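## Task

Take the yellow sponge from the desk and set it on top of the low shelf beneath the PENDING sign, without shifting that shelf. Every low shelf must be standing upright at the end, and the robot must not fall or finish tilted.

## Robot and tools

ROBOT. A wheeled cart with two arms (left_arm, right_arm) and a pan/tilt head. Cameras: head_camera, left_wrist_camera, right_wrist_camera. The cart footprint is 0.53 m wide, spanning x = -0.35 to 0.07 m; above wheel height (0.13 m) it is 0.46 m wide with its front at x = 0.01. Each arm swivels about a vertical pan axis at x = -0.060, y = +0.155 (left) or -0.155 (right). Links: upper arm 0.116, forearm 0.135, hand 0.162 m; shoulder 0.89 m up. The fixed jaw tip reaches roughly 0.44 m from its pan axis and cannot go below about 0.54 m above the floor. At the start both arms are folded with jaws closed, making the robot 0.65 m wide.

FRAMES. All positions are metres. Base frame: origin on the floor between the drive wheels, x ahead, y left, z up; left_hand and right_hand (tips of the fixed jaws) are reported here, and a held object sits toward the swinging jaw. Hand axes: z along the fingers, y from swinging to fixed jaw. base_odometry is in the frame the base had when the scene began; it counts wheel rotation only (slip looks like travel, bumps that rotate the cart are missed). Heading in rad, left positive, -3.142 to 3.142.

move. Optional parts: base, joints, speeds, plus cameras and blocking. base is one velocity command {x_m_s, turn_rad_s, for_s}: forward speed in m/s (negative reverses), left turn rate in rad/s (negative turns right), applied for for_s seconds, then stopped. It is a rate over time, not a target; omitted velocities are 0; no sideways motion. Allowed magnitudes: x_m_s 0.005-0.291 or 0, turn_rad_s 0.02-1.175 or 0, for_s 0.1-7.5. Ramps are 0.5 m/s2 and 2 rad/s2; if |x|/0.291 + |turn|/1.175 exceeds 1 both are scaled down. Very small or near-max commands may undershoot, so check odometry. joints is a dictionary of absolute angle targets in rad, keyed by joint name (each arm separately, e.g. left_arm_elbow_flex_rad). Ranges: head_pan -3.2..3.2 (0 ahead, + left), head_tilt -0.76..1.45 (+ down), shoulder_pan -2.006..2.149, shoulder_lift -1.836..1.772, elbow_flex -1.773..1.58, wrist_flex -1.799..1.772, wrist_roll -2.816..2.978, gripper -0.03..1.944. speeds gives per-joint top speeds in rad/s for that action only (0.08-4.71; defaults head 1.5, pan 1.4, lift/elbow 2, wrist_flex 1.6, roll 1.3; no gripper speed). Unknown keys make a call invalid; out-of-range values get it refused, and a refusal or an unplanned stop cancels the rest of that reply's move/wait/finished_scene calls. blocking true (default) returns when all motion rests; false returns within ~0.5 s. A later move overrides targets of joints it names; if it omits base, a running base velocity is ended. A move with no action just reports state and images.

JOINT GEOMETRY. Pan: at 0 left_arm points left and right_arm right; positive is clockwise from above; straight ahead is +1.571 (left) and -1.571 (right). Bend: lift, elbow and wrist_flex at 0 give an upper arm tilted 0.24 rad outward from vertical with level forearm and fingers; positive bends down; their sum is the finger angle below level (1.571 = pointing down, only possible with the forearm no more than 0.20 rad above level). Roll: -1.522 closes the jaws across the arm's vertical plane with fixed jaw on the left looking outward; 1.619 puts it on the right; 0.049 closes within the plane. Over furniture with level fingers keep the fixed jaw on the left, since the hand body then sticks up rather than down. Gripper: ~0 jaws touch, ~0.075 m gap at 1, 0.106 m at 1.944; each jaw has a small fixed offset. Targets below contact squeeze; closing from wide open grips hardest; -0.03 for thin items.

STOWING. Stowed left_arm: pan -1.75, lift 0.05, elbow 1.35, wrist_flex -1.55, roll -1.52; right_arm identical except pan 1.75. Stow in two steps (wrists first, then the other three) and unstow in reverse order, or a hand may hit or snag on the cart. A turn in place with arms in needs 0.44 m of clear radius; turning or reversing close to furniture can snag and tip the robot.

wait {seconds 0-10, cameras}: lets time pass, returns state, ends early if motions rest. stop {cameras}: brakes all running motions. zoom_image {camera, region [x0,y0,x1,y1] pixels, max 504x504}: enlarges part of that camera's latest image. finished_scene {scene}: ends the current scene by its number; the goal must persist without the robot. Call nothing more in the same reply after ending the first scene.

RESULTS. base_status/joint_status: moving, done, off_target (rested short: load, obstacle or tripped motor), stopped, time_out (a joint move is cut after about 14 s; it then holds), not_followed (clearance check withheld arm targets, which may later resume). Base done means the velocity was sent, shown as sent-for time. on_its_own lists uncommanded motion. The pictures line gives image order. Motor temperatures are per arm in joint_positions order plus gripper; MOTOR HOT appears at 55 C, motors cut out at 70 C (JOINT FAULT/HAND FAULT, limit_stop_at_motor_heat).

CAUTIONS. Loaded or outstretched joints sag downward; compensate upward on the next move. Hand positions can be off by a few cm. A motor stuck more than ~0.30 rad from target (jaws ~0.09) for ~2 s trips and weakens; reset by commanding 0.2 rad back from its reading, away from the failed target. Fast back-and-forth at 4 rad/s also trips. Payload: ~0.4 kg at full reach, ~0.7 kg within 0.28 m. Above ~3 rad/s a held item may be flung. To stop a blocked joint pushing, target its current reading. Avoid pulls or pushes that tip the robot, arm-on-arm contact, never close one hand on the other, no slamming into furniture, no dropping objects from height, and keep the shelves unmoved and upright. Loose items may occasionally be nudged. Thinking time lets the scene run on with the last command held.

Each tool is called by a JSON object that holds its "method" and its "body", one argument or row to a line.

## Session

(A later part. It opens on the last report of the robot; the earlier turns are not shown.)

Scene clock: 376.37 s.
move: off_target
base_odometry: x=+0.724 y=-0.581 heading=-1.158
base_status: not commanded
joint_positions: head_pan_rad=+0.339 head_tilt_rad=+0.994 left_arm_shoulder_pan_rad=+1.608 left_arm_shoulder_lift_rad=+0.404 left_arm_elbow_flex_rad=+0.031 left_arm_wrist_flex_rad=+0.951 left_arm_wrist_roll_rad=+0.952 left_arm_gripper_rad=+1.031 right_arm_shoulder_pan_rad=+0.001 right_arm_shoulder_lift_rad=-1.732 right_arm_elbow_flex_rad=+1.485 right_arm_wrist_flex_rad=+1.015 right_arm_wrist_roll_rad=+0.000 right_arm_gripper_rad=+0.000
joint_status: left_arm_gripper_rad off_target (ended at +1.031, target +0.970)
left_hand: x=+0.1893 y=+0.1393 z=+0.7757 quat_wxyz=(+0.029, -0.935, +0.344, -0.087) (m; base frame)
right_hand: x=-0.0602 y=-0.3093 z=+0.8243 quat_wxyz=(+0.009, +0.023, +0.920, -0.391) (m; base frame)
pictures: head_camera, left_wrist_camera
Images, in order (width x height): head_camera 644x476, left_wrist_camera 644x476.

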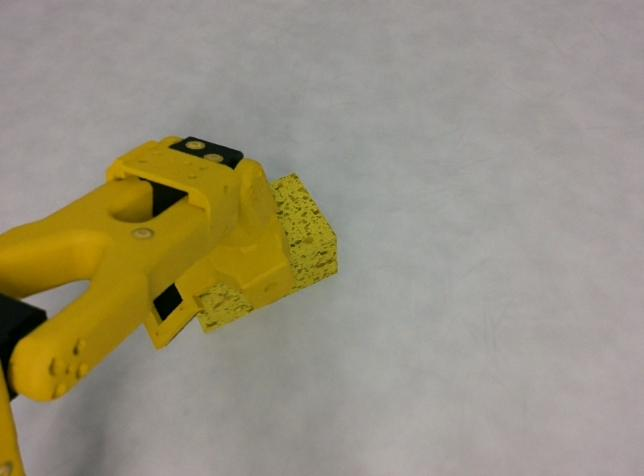

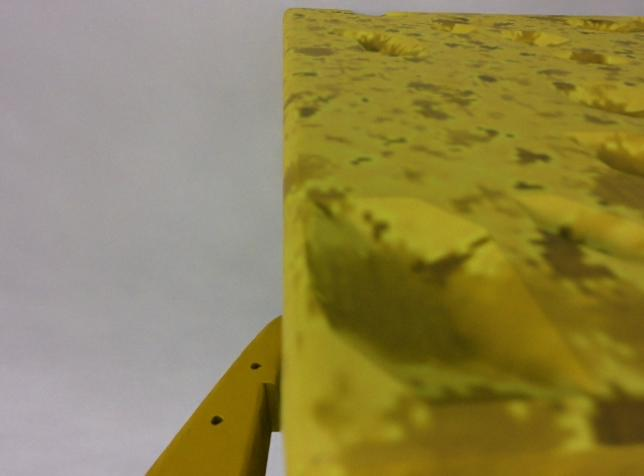

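{"method": "move", "body": {
  "joints": {"left_arm_shoulder_lift_rad":0.1,"left_arm_elbow_flex_rad":-0.15,"left_arm_wrist_flex_rad":1.43},
  "speeds": {"left_arm_shoulder_lift_rad":0.4,"left_arm_elbow_flex_rad":0.3,"left_arm_wrist_flex_rad":0.6},
  "cameras": ["left_wrist_camera"]
}}

{"method": "move", "body": {
  "base": {"x_m_s":-0.2,"for_s":1.5},
  "joints": {"left_arm_shoulder_lift_rad":-0.3,"left_arm_elbow_flex_rad":-0.1,"left_arm_wrist_flex_rad":1.76,"head_pan_rad":-1.6,"head_tilt_rad":0.9},
  "speeds": {"left_arm_shoulder_lift_rad":0.5,"left_arm_elbow_flex_rad":0.3,"left_arm_wrist_flex_rad":0.5},
  "cameras": ["head_camera","left_wrist_camera"]
}}

Scene clock: 404.00 s.
move: done
base_odometry: x=+0.724 y=-0.581 heading=-1.158
base_status: not commanded
joint_positions: head_pan_rad=+0.339 head_tilt_rad=+0.994 left_arm_shoulder_pan_rad=+1.608 left_arm_shoulder_lift_rad=+0.152 left_arm_elbow_flex_rad=-0.116 left_arm_wrist_flex_rad=+1.424 left_arm_wrist_roll_rad=+0.955 left_arm_gripper_rad=+0.991 right_arm_shoulder_pan_rad=+0.001 right_arm_shoulder_lift_rad=-1.732 right_arm_elbow_flex_rad=+1.485 right_arm_wrist_flex_rad=+1.015 right_arm_wrist_roll_rad=+0.000 right_arm_gripper_rad=+0.000
joint_status: all done
on_its_own: left_arm_gripper_rad moved -0.040 to your old target +0.970
left_hand: x=+0.1628 y=+0.1402 z=+0.8412 quat_wxyz=(+0.017, -0.938, +0.343, -0.053) (m; base frame)
right_hand: x=-0.0602 y=-0.3093 z=+0.8243 quat_wxyz=(+0.009, +0.023, +0.920, -0.391) (m; base frame)
pictures: left_wrist_camera
Images, in order (width x height): left_wrist_camera 644x476.

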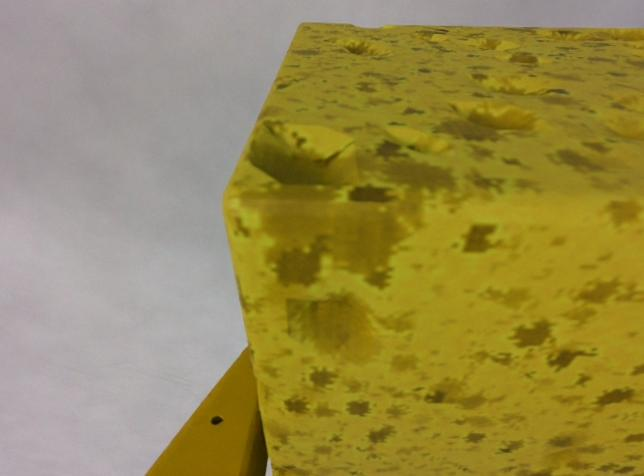

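Scene clock: 406.67 s.
move: done
base_odometry: x=+0.605 y=-0.305 heading=-1.163
base_status: done (sent for 1.5 of 1.5 s)
joint_positions: head_pan_rad=-1.591 head_tilt_rad=+0.914 left_arm_shoulder_pan_rad=+1.608 left_arm_shoulder_lift_rad=-0.265 left_arm_elbow_flex_rad=-0.098 left_arm_wrist_flex_rad=+1.754 left_arm_wrist_roll_rad=+0.953 left_arm_gripper_rad=+0.991 right_arm_shoulder_pan_rad=-0.002 right_arm_shoulder_lift_rad=-1.732 right_arm_elbow_flex_rad=+1.485 right_arm_wrist_flex_rad=+1.015 right_arm_wrist_roll_rad=+0.000 right_arm_gripper_rad=+0.000
joint_status: all done
left_hand: x=+0.1159 y=+0.1420 z=+0.9039 quat_wxyz=(+0.028, -0.935, +0.343, -0.085) (m; base frame)
right_hand: x=-0.0597 y=-0.3093 z=+0.8243 quat_wxyz=(+0.010, +0.021, +0.920, -0.390) (m; base frame)
pictures: head_camera, left_wrist_camera
Images, in order (width x height): head_camera 644x476, left_wrist_camera 644x476.

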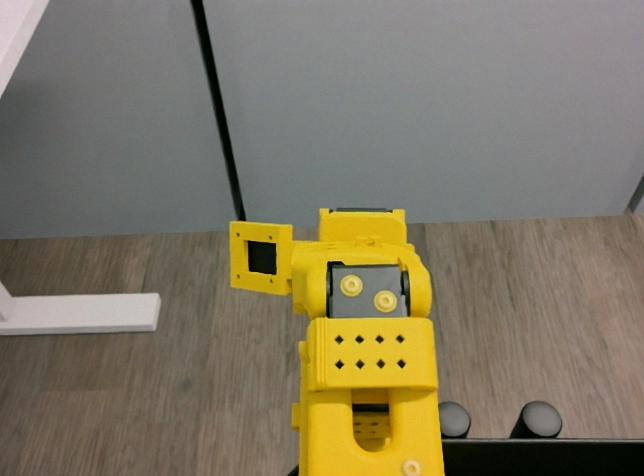

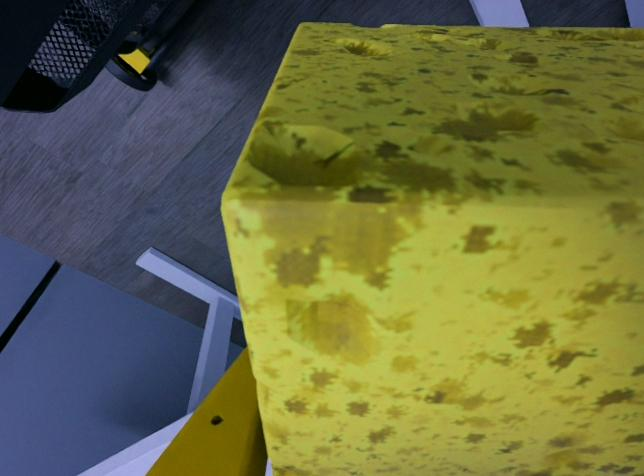

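{"method": "move", "body": {
  "base": {"x_m_s":-0.25,"for_s":6.8},
  "joints": {"head_pan_rad":-1.9,"head_tilt_rad":0.6},
  "cameras": ["head_camera"]
}}

{"method": "move", "body": {
  "joints": {"head_pan_rad":-3.0},
  "speeds": {"head_pan_rad":3},
  "cameras": ["head_camera"]
}}

Scene clock: 427.97 s.
move: done
base_odometry: x=-0.068 y=+1.235 heading=-1.166
base_status: done (sent for 6.8 of 6.8 s)
joint_positions: head_pan_rad=-1.892 head_tilt_rad=+0.613 left_arm_shoulder_pan_rad=+1.609 left_arm_shoulder_lift_rad=-0.265 left_arm_elbow_flex_rad=-0.098 left_arm_wrist_flex_rad=+1.754 left_arm_wrist_roll_rad=+0.953 left_arm_gripper_rad=+0.991 right_arm_shoulder_pan_rad=+0.000 right_arm_shoulder_lift_rad=-1.732 right_arm_elbow_flex_rad=+1.485 right_arm_wrist_flex_rad=+1.015 right_arm_wrist_roll_rad=+0.000 right_arm_gripper_rad=+0.000
joint_status: all done
left_hand: x=+0.1159 y=+0.1417 z=+0.9039 quat_wxyz=(+0.028, -0.935, +0.344, -0.085) (m; base frame)
right_hand: x=-0.0599 y=-0.3093 z=+0.8243 quat_wxyz=(+0.010, +0.022, +0.920, -0.391) (m; base frame)
pictures: head_camera
Images, in order (width x height): head_camera 644x476.

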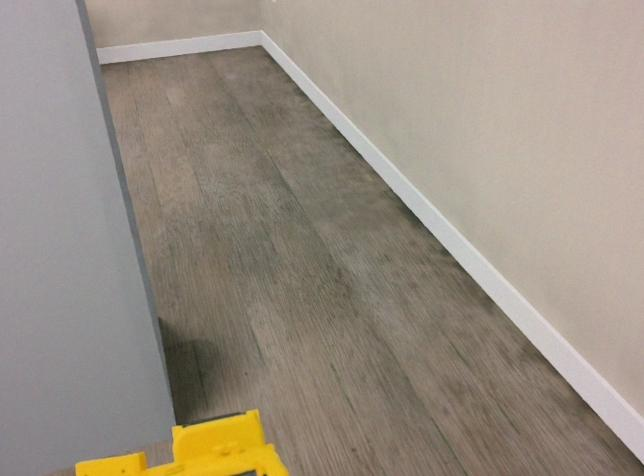

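Scene clock: 429.00 s.
move: done
base_odometry: x=-0.068 y=+1.235 heading=-1.166
base_status: not commanded
joint_positions: head_pan_rad=-2.991 head_tilt_rad=+0.613 left_arm_shoulder_pan_rad=+1.609 left_arm_shoulder_lift_rad=-0.265 left_arm_elbow_flex_rad=-0.098 left_arm_wrist_flex_rad=+1.754 left_arm_wrist_roll_rad=+0.953 left_arm_gripper_rad=+0.991 right_arm_shoulder_pan_rad=+0.000 right_arm_shoulder_lift_rad=-1.732 right_arm_elbow_flex_rad=+1.485 right_arm_wrist_flex_rad=+1.015 right_arm_wrist_roll_rad=+0.000 right_arm_gripper_rad=+0.000
joint_status: all done
left_hand: x=+0.1159 y=+0.1417 z=+0.9039 quat_wxyz=(+0.028, -0.935, +0.344, -0.085) (m; base frame)
right_hand: x=-0.0599 y=-0.3093 z=+0.8243 quat_wxyz=(+0.010, +0.022, +0.920, -0.391) (m; base frame)
pictures: head_camera
Images, in order (width x height): head_camera 644x476.

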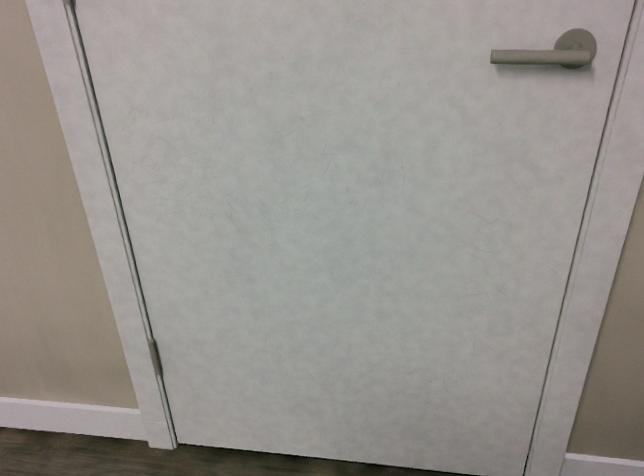

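{"method": "move", "body": {
  "base": {"x_m_s":-0.25,"for_s":2.1}
}}

{"method": "move", "body": {
  "base": {"turn_rad_s":-0.7,"for_s":2.19},
  "joints": {"head_pan_rad":0,"head_tilt_rad":0.5},
  "cameras": ["head_camera"]
}}

Scene clock: 444.77 s.
move: done
base_odometry: x=-0.277 y=+1.718 heading=-1.163
base_status: done (sent for 2.1 of 2.1 s)
joint_positions: head_pan_rad=-2.991 head_tilt_rad=+0.613 left_arm_shoulder_pan_rad=+1.614 left_arm_shoulder_lift_rad=-0.265 left_arm_elbow_flex_rad=-0.098 left_arm_wrist_flex_rad=+1.754 left_arm_wrist_roll_rad=+0.953 left_arm_gripper_rad=+0.991 right_arm_shoulder_pan_rad=-0.002 right_arm_shoulder_lift_rad=-1.732 right_arm_elbow_flex_rad=+1.485 right_arm_wrist_flex_rad=+1.015 right_arm_wrist_roll_rad=+0.000 right_arm_gripper_rad=+0.000
joint_status: not commanded
left_hand: x=+0.1158 y=+0.1409 z=+0.9039 quat_wxyz=(+0.027, -0.934, +0.346, -0.085) (m; base frame)
right_hand: x=-0.0597 y=-0.3093 z=+0.8243 quat_wxyz=(+0.010, +0.021, +0.920, -0.390) (m; base frame)
pictures: none

Scene clock: 447.63 s.
move: done
base_odometry: x=-0.277 y=+1.718 heading=-2.699
base_status: done (sent for 2.2 of 2.2 s)
joint_positions: head_pan_rad=-0.011 head_tilt_rad=+0.513 left_arm_shoulder_pan_rad=+1.611 left_arm_shoulder_lift_rad=-0.265 left_arm_elbow_flex_rad=-0.098 left_arm_wrist_flex_rad=+1.754 left_arm_wrist_roll_rad=+0.953 left_arm_gripper_rad=+0.991 right_arm_shoulder_pan_rad=+0.004 right_arm_shoulder_lift_rad=-1.732 right_arm_elbow_flex_rad=+1.485 right_arm_wrist_flex_rad=+1.015 right_arm_wrist_roll_rad=+0.000 right_arm_gripper_rad=+0.000
joint_status: all done
left_hand: x=+0.1159 y=+0.1414 z=+0.9039 quat_wxyz=(+0.028, -0.935, +0.344, -0.085) (m; base frame)
right_hand: x=-0.0607 y=-0.3093 z=+0.8243 quat_wxyz=(+0.009, +0.024, +0.920, -0.391) (m; base frame)
pictures: head_camera
Images, in order (width x height): head_camera 644x476.

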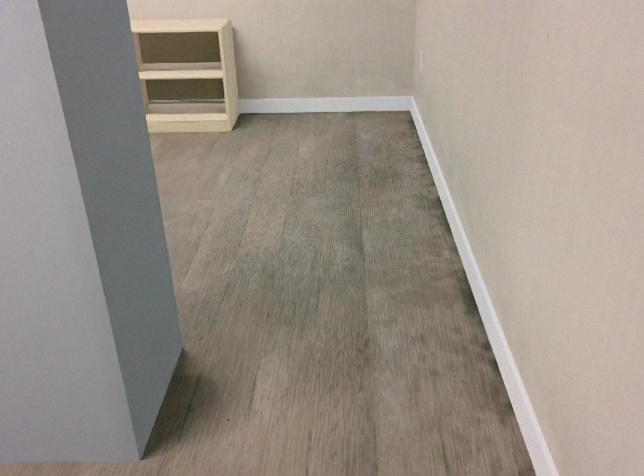

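{"method": "move", "body": {
  "base": {"x_m_s":0.25,"for_s":7.4},
  "joints": {"head_pan_rad":0.35,"head_tilt_rad":0.1},
  "cameras": ["head_camera"]
}}

{"method": "move", "body": {
  "joints": {"head_pan_rad":1.3,"head_tilt_rad":0.1},
  "speeds": {"head_pan_rad":3},
  "cameras": ["head_camera"]
}}

Scene clock: 464.93 s.
move: done
base_odometry: x=-1.950 y=+0.926 heading=-2.698
base_status: done (sent for 7.4 of 7.4 s)
joint_positions: head_pan_rad=+0.339 head_tilt_rad=+0.110 left_arm_shoulder_pan_rad=+1.611 left_arm_shoulder_lift_rad=-0.266 left_arm_elbow_flex_rad=-0.098 left_arm_wrist_flex_rad=+1.754 left_arm_wrist_roll_rad=+0.953 left_arm_gripper_rad=+0.991 right_arm_shoulder_pan_rad=+0.000 right_arm_shoulder_lift_rad=-1.732 right_arm_elbow_flex_rad=+1.485 right_arm_wrist_flex_rad=+1.015 right_arm_wrist_roll_rad=+0.000 right_arm_gripper_rad=+0.000
joint_status: all done
left_hand: x=+0.1159 y=+0.1414 z=+0.9041 quat_wxyz=(+0.028, -0.934, +0.344, -0.086) (m; base frame)
right_hand: x=-0.0599 y=-0.3093 z=+0.8243 quat_wxyz=(+0.010, +0.022, +0.920, -0.391) (m; base frame)
pictures: head_camera
Images, in order (width x height): head_camera 644x476.

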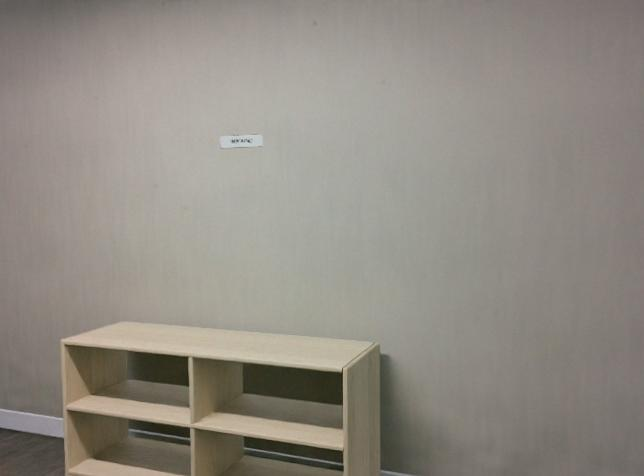

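Scene clock: 465.93 s.
move: done
base_odometry: x=-1.950 y=+0.926 heading=-2.698
base_status: not commanded
joint_positions: head_pan_rad=+1.290 head_tilt_rad=+0.110 left_arm_shoulder_pan_rad=+1.611 left_arm_shoulder_lift_rad=-0.266 left_arm_elbow_flex_rad=-0.098 left_arm_wrist_flex_rad=+1.754 left_arm_wrist_roll_rad=+0.953 left_arm_gripper_rad=+0.991 right_arm_shoulder_pan_rad=+0.000 right_arm_shoulder_lift_rad=-1.732 right_arm_elbow_flex_rad=+1.485 right_arm_wrist_flex_rad=+1.015 right_arm_wrist_roll_rad=+0.000 right_arm_gripper_rad=+0.000
joint_status: all done
left_hand: x=+0.1159 y=+0.1414 z=+0.9041 quat_wxyz=(+0.028, -0.934, +0.344, -0.086) (m; base frame)
right_hand: x=-0.0599 y=-0.3093 z=+0.8243 quat_wxyz=(+0.010, +0.022, +0.920, -0.391) (m; base frame)
pictures: head_camera
Images, in order (width x height): head_camera 644x476.

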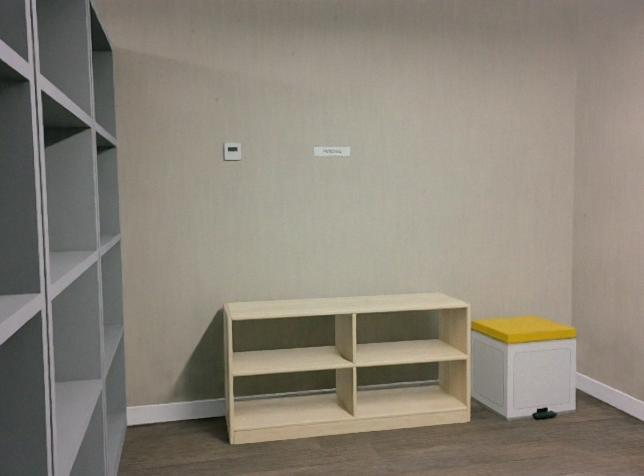

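{"method": "zoom_image", "body": {
  "camera": "head_camera",
  "region": [290, 130, 380, 170]
}}

Scaled by 5.600.

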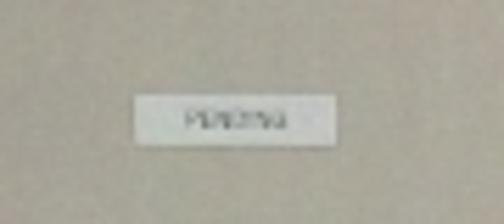

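{"method": "move", "body": {
  "base": {"x_m_s":0.25,"for_s":1.2}
}}

{"method": "move", "body": {
  "base": {"turn_rad_s":0.7,"for_s":1.83},
  "joints": {"head_pan_rad":0,"head_tilt_rad":0.45},
  "cameras": ["head_camera"]
}}

{"method": "move", "body": {
  "base": {"x_m_s":0.25,"for_s":6.2}
}}

{"method": "move", "body": {
  "base": {"turn_rad_s":0.5,"for_s":0.56},
  "joints": {"head_pan_rad":0,"head_tilt_rad":0.6},
  "cameras": ["head_camera","left_wrist_camera"]
}}

Scene clock: 490.80 s.
move: done
base_odometry: x=-2.221 y=+0.797 heading=-2.699
base_status: done (sent for 1.2 of 1.2 s)
joint_positions: head_pan_rad=+1.290 head_tilt_rad=+0.110 left_arm_shoulder_pan_rad=+1.611 left_arm_shoulder_lift_rad=-0.266 left_arm_elbow_flex_rad=-0.098 left_arm_wrist_flex_rad=+1.755 left_arm_wrist_roll_rad=+0.953 left_arm_gripper_rad=+0.991 right_arm_shoulder_pan_rad=+0.000 right_arm_shoulder_lift_rad=-1.732 right_arm_elbow_flex_rad=+1.485 right_arm_wrist_flex_rad=+1.015 right_arm_wrist_roll_rad=+0.000 right_arm_gripper_rad=+0.000
joint_status: not commanded
left_hand: x=+0.1156 y=+0.1414 z=+0.9041 quat_wxyz=(+0.028, -0.935, +0.344, -0.085) (m; base frame)
right_hand: x=-0.0599 y=-0.3093 z=+0.8243 quat_wxyz=(+0.010, +0.022, +0.920, -0.391) (m; base frame)
pictures: none

Scene clock: 493.37 s.
move: done
base_odometry: x=-2.220 y=+0.798 heading=-1.418
base_status: done (sent for 1.83 of 1.83 s)
joint_positions: head_pan_rad=+0.009 head_tilt_rad=+0.442 left_arm_shoulder_pan_rad=+1.606 left_arm_shoulder_lift_rad=-0.266 left_arm_elbow_flex_rad=-0.098 left_arm_wrist_flex_rad=+1.755 left_arm_wrist_roll_rad=+0.953 left_arm_gripper_rad=+0.991 right_arm_shoulder_pan_rad=-0.004 right_arm_shoulder_lift_rad=-1.732 right_arm_elbow_flex_rad=+1.485 right_arm_wrist_flex_rad=+1.015 right_arm_wrist_roll_rad=+0.000 right_arm_gripper_rad=+0.000
joint_status: all done
left_hand: x=+0.1157 y=+0.1422 z=+0.9041 quat_wxyz=(+0.028, -0.935, +0.342, -0.085) (m; base frame)
right_hand: x=-0.0595 y=-0.3093 z=+0.8243 quat_wxyz=(+0.010, +0.021, +0.920, -0.390) (m; base frame)
pictures: head_camera
Images, in order (width x height): head_camera 644x476.

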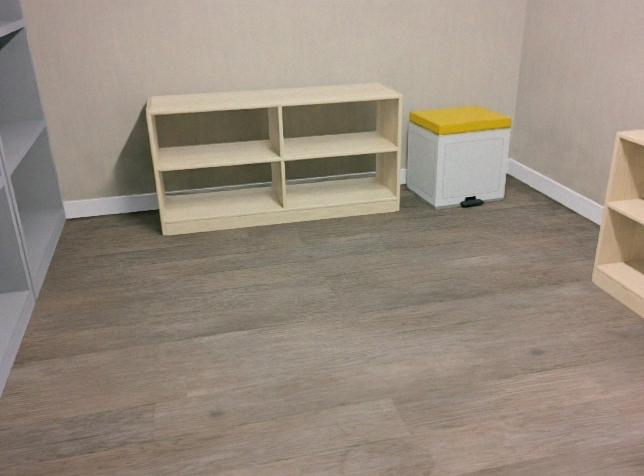

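Scene clock: 500.73 s.
move: done
base_odometry: x=-1.984 y=-0.735 heading=-1.418
base_status: done (sent for 6.2 of 6.2 s)
joint_positions: head_pan_rad=+0.009 head_tilt_rad=+0.442 left_arm_shoulder_pan_rad=+1.606 left_arm_shoulder_lift_rad=-0.266 left_arm_elbow_flex_rad=-0.098 left_arm_wrist_flex_rad=+1.755 left_arm_wrist_roll_rad=+0.953 left_arm_gripper_rad=+0.991 right_arm_shoulder_pan_rad=+0.003 right_arm_shoulder_lift_rad=-1.732 right_arm_elbow_flex_rad=+1.485 right_arm_wrist_flex_rad=+1.015 right_arm_wrist_roll_rad=+0.000 right_arm_gripper_rad=+0.000
joint_status: not commanded
left_hand: x=+0.1157 y=+0.1422 z=+0.9041 quat_wxyz=(+0.028, -0.935, +0.342, -0.085) (m; base frame)
right_hand: x=-0.0604 y=-0.3093 z=+0.8243 quat_wxyz=(+0.009, +0.024, +0.920, -0.391) (m; base frame)
pictures: none

Scene clock: 501.93 s.
move: done
base_odometry: x=-1.984 y=-0.734 heading=-1.133
base_status: done (sent for 0.57 of 0.57 s)
joint_positions: head_pan_rad=+0.009 head_tilt_rad=+0.593 left_arm_shoulder_pan_rad=+1.606 left_arm_shoulder_lift_rad=-0.266 left_arm_elbow_flex_rad=-0.098 left_arm_wrist_flex_rad=+1.755 left_arm_wrist_roll_rad=+0.953 left_arm_gripper_rad=+0.991 right_arm_shoulder_pan_rad=-0.002 right_arm_shoulder_lift_rad=-1.732 right_arm_elbow_flex_rad=+1.485 right_arm_wrist_flex_rad=+1.015 right_arm_wrist_roll_rad=+0.000 right_arm_gripper_rad=+0.000
joint_status: all done
left_hand: x=+0.1157 y=+0.1422 z=+0.9041 quat_wxyz=(+0.028, -0.935, +0.342, -0.085) (m; base frame)
right_hand: x=-0.0597 y=-0.3093 z=+0.8243 quat_wxyz=(+0.010, +0.021, +0.920, -0.390) (m; base frame)
pictures: head_camera, left_wrist_camera
Images, in order (width x height): head_camera 644x476, left_wrist_camera 644x476.

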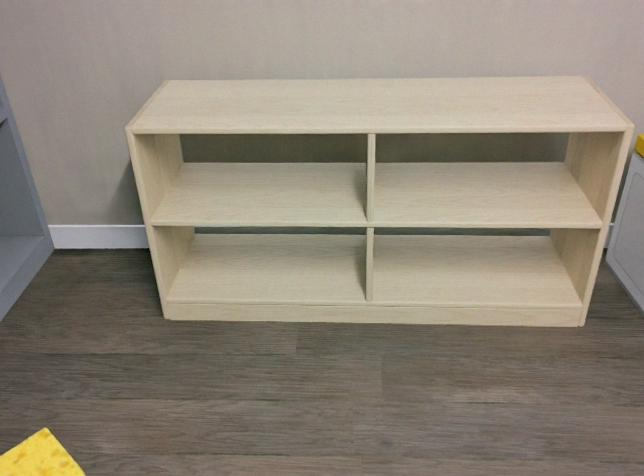

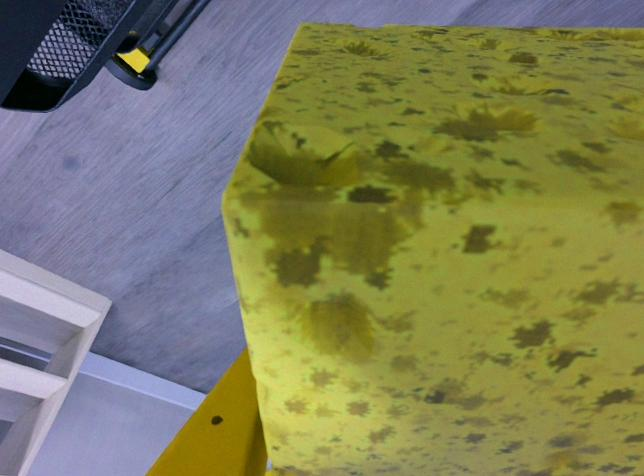

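{"method": "move", "body": {
  "base": {"x_m_s":0.25,"for_s":4.2},
  "joints": {"head_tilt_rad":1.19},
  "cameras": ["head_camera"]
}}

Scene clock: 521.27 s.
move: done
base_odometry: x=-1.540 y=-1.686 heading=-1.136
base_status: done (sent for 4.2 of 4.2 s)
joint_positions: head_pan_rad=+0.009 head_tilt_rad=+1.185 left_arm_shoulder_pan_rad=+1.606 left_arm_shoulder_lift_rad=-0.266 left_arm_elbow_flex_rad=-0.098 left_arm_wrist_flex_rad=+1.755 left_arm_wrist_roll_rad=+0.953 left_arm_gripper_rad=+0.991 right_arm_shoulder_pan_rad=+0.001 right_arm_shoulder_lift_rad=-1.732 right_arm_elbow_flex_rad=+1.485 right_arm_wrist_flex_rad=+1.015 right_arm_wrist_roll_rad=+0.000 right_arm_gripper_rad=+0.000
joint_status: all done
left_hand: x=+0.1157 y=+0.1422 z=+0.9041 quat_wxyz=(+0.028, -0.935, +0.342, -0.085) (m; base frame)
right_hand: x=-0.0602 y=-0.3093 z=+0.8243 quat_wxyz=(+0.009, +0.023, +0.920, -0.391) (m; base frame)
pictures: head_camera
Images, in order (width x height): head_camera 644x476.

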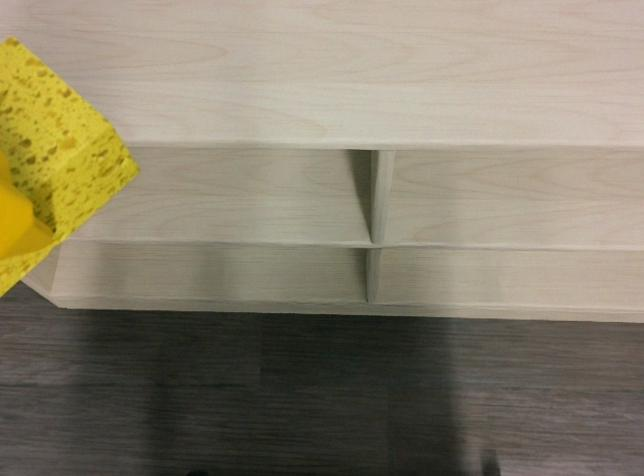

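{"method": "move", "body": {
  "base": {"x_m_s":0.2,"for_s":1.18},
  "joints": {"left_arm_shoulder_pan_rad":1.571},
  "cameras": ["head_camera"]
}}

{"method": "move", "body": {
  "joints": {"left_arm_shoulder_lift_rad":1.03,"left_arm_elbow_flex_rad":-0.55,"left_arm_wrist_flex_rad":0.9},
  "speeds": {"left_arm_shoulder_lift_rad":0.8,"left_arm_elbow_flex_rad":0.3,"left_arm_wrist_flex_rad":0.53},
  "cameras": ["head_camera","left_wrist_camera"]
}}

Scene clock: 530.90 s.
move: done
base_odometry: x=-1.442 y=-1.898 heading=-1.135
base_status: done (sent for 1.17 of 1.17 s)
joint_positions: head_pan_rad=+0.009 head_tilt_rad=+1.185 left_arm_shoulder_pan_rad=+1.569 left_arm_shoulder_lift_rad=-0.266 left_arm_elbow_flex_rad=-0.098 left_arm_wrist_flex_rad=+1.755 left_arm_wrist_roll_rad=+0.953 left_arm_gripper_rad=+0.991 right_arm_shoulder_pan_rad=+0.003 right_arm_shoulder_lift_rad=-1.732 right_arm_elbow_flex_rad=+1.485 right_arm_wrist_flex_rad=+1.015 right_arm_wrist_roll_rad=+0.000 right_arm_gripper_rad=+0.000
joint_status: all done
left_hand: x=+0.1160 y=+0.1487 z=+0.9041 quat_wxyz=(+0.029, -0.941, +0.325, -0.085) (m; base frame)
right_hand: x=-0.0604 y=-0.3093 z=+0.8243 quat_wxyz=(+0.009, +0.024, +0.920, -0.391) (m; base frame)
pictures: head_camera
Images, in order (width x height): head_camera 644x476.

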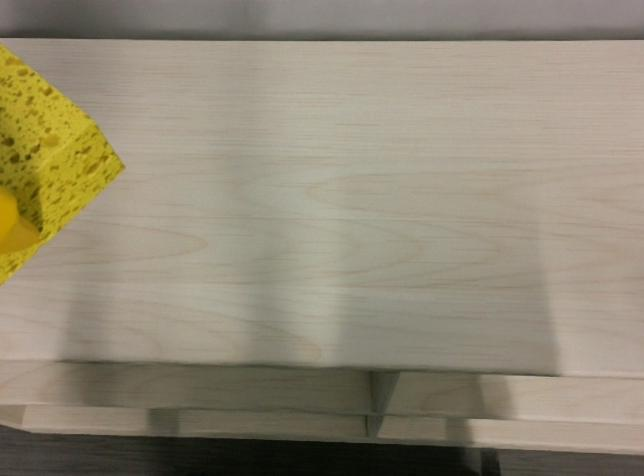

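Scene clock: 533.13 s.
move: done
base_odometry: x=-1.442 y=-1.898 heading=-1.135
base_status: not commanded
joint_positions: head_pan_rad=+0.009 head_tilt_rad=+1.185 left_arm_shoulder_pan_rad=+1.569 left_arm_shoulder_lift_rad=+1.045 left_arm_elbow_flex_rad=-0.519 left_arm_wrist_flex_rad=+0.905 left_arm_wrist_roll_rad=+0.953 left_arm_gripper_rad=+0.991 right_arm_shoulder_pan_rad=+0.003 right_arm_shoulder_lift_rad=-1.732 right_arm_elbow_flex_rad=+1.485 right_arm_wrist_flex_rad=+1.015 right_arm_wrist_roll_rad=+0.000 right_arm_gripper_rad=+0.000
joint_status: all done
left_hand: x=+0.2188 y=+0.1489 z=+0.7034 quat_wxyz=(+0.023, -0.943, +0.325, -0.066) (m; base frame)
right_hand: x=-0.0604 y=-0.3093 z=+0.8243 quat_wxyz=(+0.009, +0.024, +0.920, -0.391) (m; base frame)
pictures: head_camera, left_wrist_camera
Images, in order (width x height): head_camera 644x476, left_wrist_camera 644x476.

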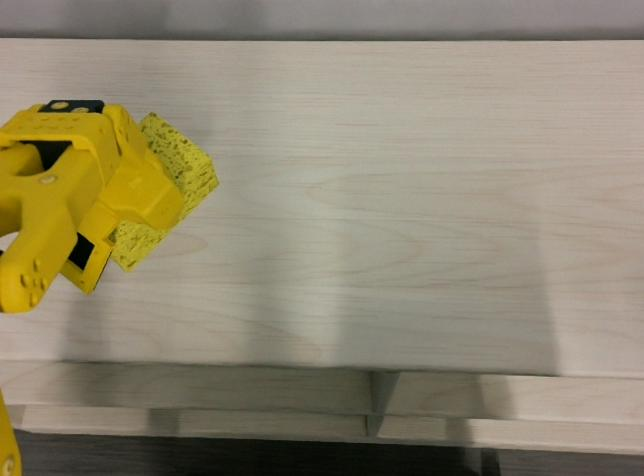

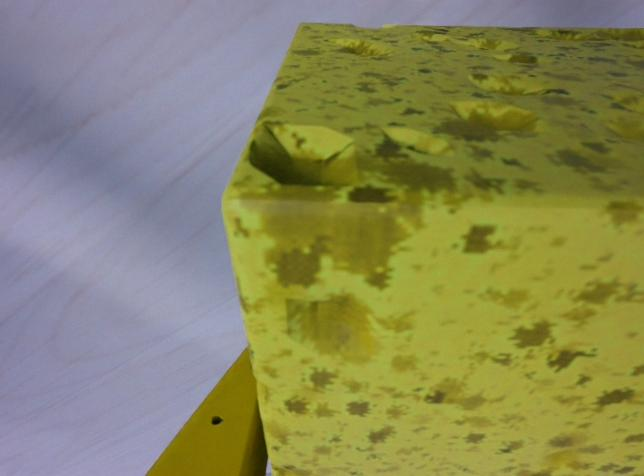

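{"method": "move", "body": {
  "joints": {"left_arm_shoulder_lift_rad":1.39,"left_arm_elbow_flex_rad":-0.66,"left_arm_wrist_flex_rad":0.615},
  "speeds": {"left_arm_shoulder_lift_rad":0.4,"left_arm_elbow_flex_rad":0.15,"left_arm_wrist_flex_rad":0.32},
  "cameras": ["left_wrist_camera"]
}}

{"method": "move", "body": {
  "joints": {"left_arm_shoulder_lift_rad":1.445,"left_arm_elbow_flex_rad":-0.64,"left_arm_wrist_flex_rad":0.545},
  "speeds": {"left_arm_shoulder_lift_rad":0.15,"left_arm_elbow_flex_rad":0.1,"left_arm_wrist_flex_rad":0.2},
  "cameras": ["left_wrist_camera","head_camera"]
}}

Scene clock: 546.67 s.
move: done
base_odometry: x=-1.442 y=-1.898 heading=-1.135
base_status: not commanded
joint_positions: head_pan_rad=+0.009 head_tilt_rad=+1.185 left_arm_shoulder_pan_rad=+1.569 left_arm_shoulder_lift_rad=+1.404 left_arm_elbow_flex_rad=-0.631 left_arm_wrist_flex_rad=+0.622 left_arm_wrist_roll_rad=+0.953 left_arm_gripper_rad=+0.991 right_arm_shoulder_pan_rad=+0.003 right_arm_shoulder_lift_rad=-1.732 right_arm_elbow_flex_rad=+1.485 right_arm_wrist_flex_rad=+1.015 right_arm_wrist_roll_rad=+0.000 right_arm_gripper_rad=+0.000
joint_status: all done
left_hand: x=+0.2098 y=+0.1488 z=+0.6358 quat_wxyz=(+0.029, -0.942, +0.325, -0.083) (m; base frame)
right_hand: x=-0.0604 y=-0.3093 z=+0.8243 quat_wxyz=(+0.009, +0.024, +0.920, -0.391) (m; base frame)
pictures: left_wrist_camera
Images, in order (width x height): left_wrist_camera 644x476.

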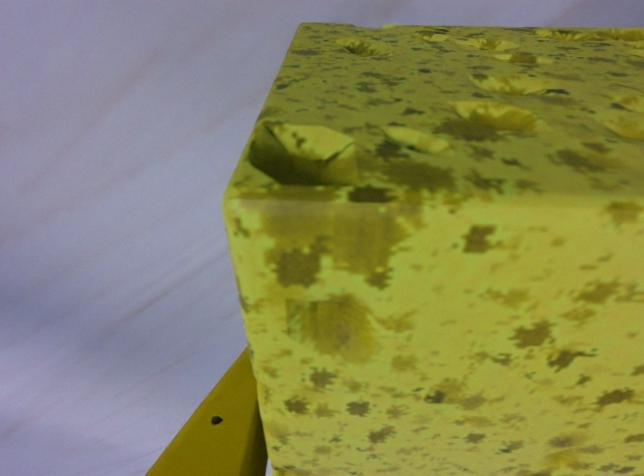

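Scene clock: 547.47 s.
move: done
base_odometry: x=-1.442 y=-1.898 heading=-1.135
base_status: not commanded
joint_positions: head_pan_rad=+0.009 head_tilt_rad=+1.185 left_arm_shoulder_pan_rad=+1.569 left_arm_shoulder_lift_rad=+1.446 left_arm_elbow_flex_rad=-0.631 left_arm_wrist_flex_rad=+0.556 left_arm_wrist_roll_rad=+0.953 left_arm_gripper_rad=+0.991 right_arm_shoulder_pan_rad=+0.003 right_arm_shoulder_lift_rad=-1.732 right_arm_elbow_flex_rad=+1.485 right_arm_wrist_flex_rad=+1.015 right_arm_wrist_roll_rad=+0.000 right_arm_gripper_rad=+0.000
joint_status: all done
left_hand: x=+0.2094 y=+0.1488 z=+0.6275 quat_wxyz=(+0.033, -0.941, +0.325, -0.095) (m; base frame)
right_hand: x=-0.0604 y=-0.3093 z=+0.8243 quat_wxyz=(+0.009, +0.024, +0.920, -0.391) (m; base frame)
pictures: head_camera, left_wrist_camera
Images, in order (width x height): head_camera 644x476, left_wrist_camera 644x476.

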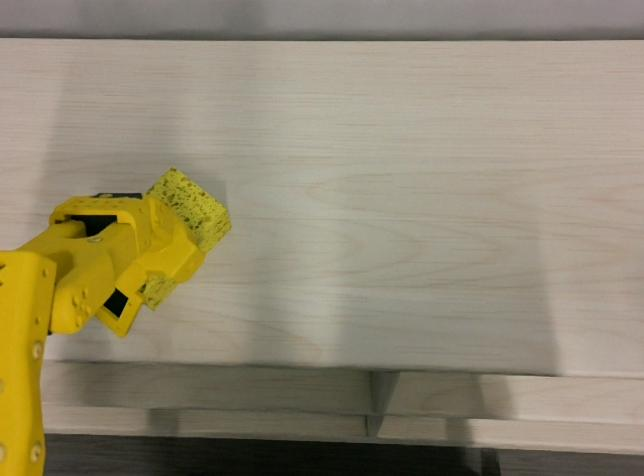

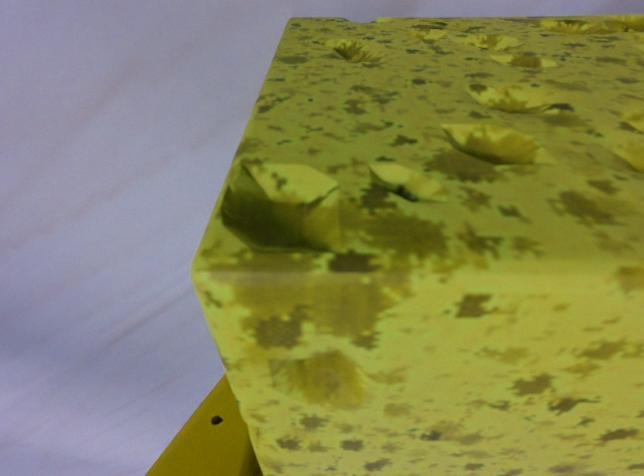

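{"method": "move", "body": {
  "joints": {"left_arm_gripper_rad":1.2}
}}

{"method": "move", "body": {
  "joints": {"left_arm_gripper_rad":1.6}
}}

{"method": "move", "body": {
  "joints": {"left_arm_shoulder_lift_rad":0.9,"left_arm_elbow_flex_rad":-0.75,"left_arm_wrist_flex_rad":1.25},
  "speeds": {"left_arm_shoulder_lift_rad":0.4,"left_arm_elbow_flex_rad":0.09,"left_arm_wrist_flex_rad":0.5},
  "cameras": ["head_camera","left_wrist_camera"]
}}

Scene clock: 554.23 s.
move: done
base_odometry: x=-1.442 y=-1.898 heading=-1.135
base_status: not commanded
joint_positions: head_pan_rad=+0.009 head_tilt_rad=+1.185 left_arm_shoulder_pan_rad=+1.571 left_arm_shoulder_lift_rad=+1.456 left_arm_elbow_flex_rad=-0.631 left_arm_wrist_flex_rad=+0.553 left_arm_wrist_roll_rad=+0.953 left_arm_gripper_rad=+1.192 right_arm_shoulder_pan_rad=+0.003 right_arm_shoulder_lift_rad=-1.732 right_arm_elbow_flex_rad=+1.485 right_arm_wrist_flex_rad=+1.015 right_arm_wrist_roll_rad=+0.000 right_arm_gripper_rad=+0.000
joint_status: all done
left_hand: x=+0.2070 y=+0.1484 z=+0.6251 quat_wxyz=(+0.032, -0.941, +0.325, -0.091) (m; base frame)
right_hand: x=-0.0604 y=-0.3093 z=+0.8243 quat_wxyz=(+0.009, +0.024, +0.920, -0.391) (m; base frame)
pictures: none

Scene clock: 554.97 s.
move: done
base_odometry: x=-1.442 y=-1.898 heading=-1.135
base_status: not commanded
joint_positions: head_pan_rad=+0.009 head_tilt_rad=+1.185 left_arm_shoulder_pan_rad=+1.571 left_arm_shoulder_lift_rad=+1.456 left_arm_elbow_flex_rad=-0.631 left_arm_wrist_flex_rad=+0.553 left_arm_wrist_roll_rad=+0.953 left_arm_gripper_rad=+1.592 right_arm_shoulder_pan_rad=+0.003 right_arm_shoulder_lift_rad=-1.732 right_arm_elbow_flex_rad=+1.485 right_arm_wrist_flex_rad=+1.015 right_arm_wrist_roll_rad=+0.000 right_arm_gripper_rad=+0.000
joint_status: all done
left_hand: x=+0.2070 y=+0.1484 z=+0.6251 quat_wxyz=(+0.032, -0.941, +0.325, -0.091) (m; base frame)
right_hand: x=-0.0604 y=-0.3093 z=+0.8243 quat_wxyz=(+0.009, +0.024, +0.920, -0.391) (m; base frame)
pictures: none

Scene clock: 556.93 s.
move: done
base_odometry: x=-1.442 y=-1.898 heading=-1.135
base_status: not commanded
joint_positions: head_pan_rad=+0.009 head_tilt_rad=+1.185 left_arm_shoulder_pan_rad=+1.571 left_arm_shoulder_lift_rad=+0.965 left_arm_elbow_flex_rad=-0.720 left_arm_wrist_flex_rad=+1.243 left_arm_wrist_roll_rad=+0.953 left_arm_gripper_rad=+1.592 right_arm_shoulder_pan_rad=+0.003 right_arm_shoulder_lift_rad=-1.732 right_arm_elbow_flex_rad=+1.485 right_arm_wrist_flex_rad=+1.015 right_arm_wrist_roll_rad=+0.000 right_arm_gripper_rad=+0.000
joint_status: all done
left_hand: x=+0.2196 y=+0.1484 z=+0.7470 quat_wxyz=(+0.014, -0.944, +0.327, -0.039) (m; base frame)
right_hand: x=-0.0604 y=-0.3093 z=+0.8243 quat_wxyz=(+0.009, +0.024, +0.920, -0.391) (m; base frame)
pictures: head_camera, left_wrist_camera
Images, in order (width x height): head_camera 644x476, left_wrist_camera 644x476.

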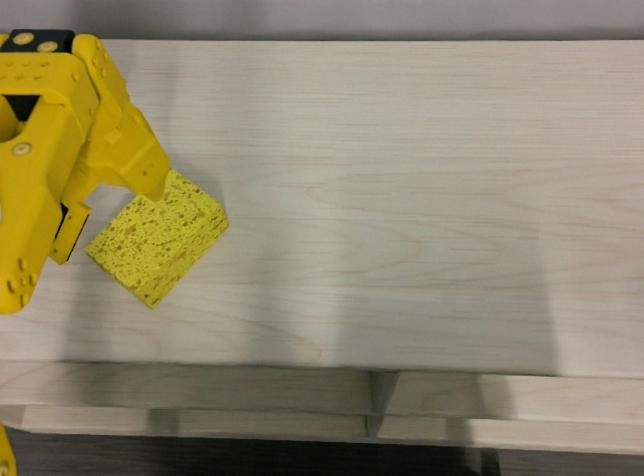

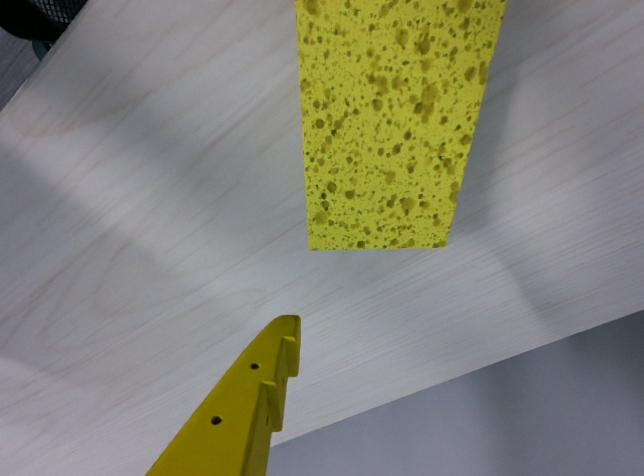

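Placed on the shelf, clear of the hand.

{"method": "finished_scene", "body": {
  "scene": 3
}}

The scene is finished: the task was done.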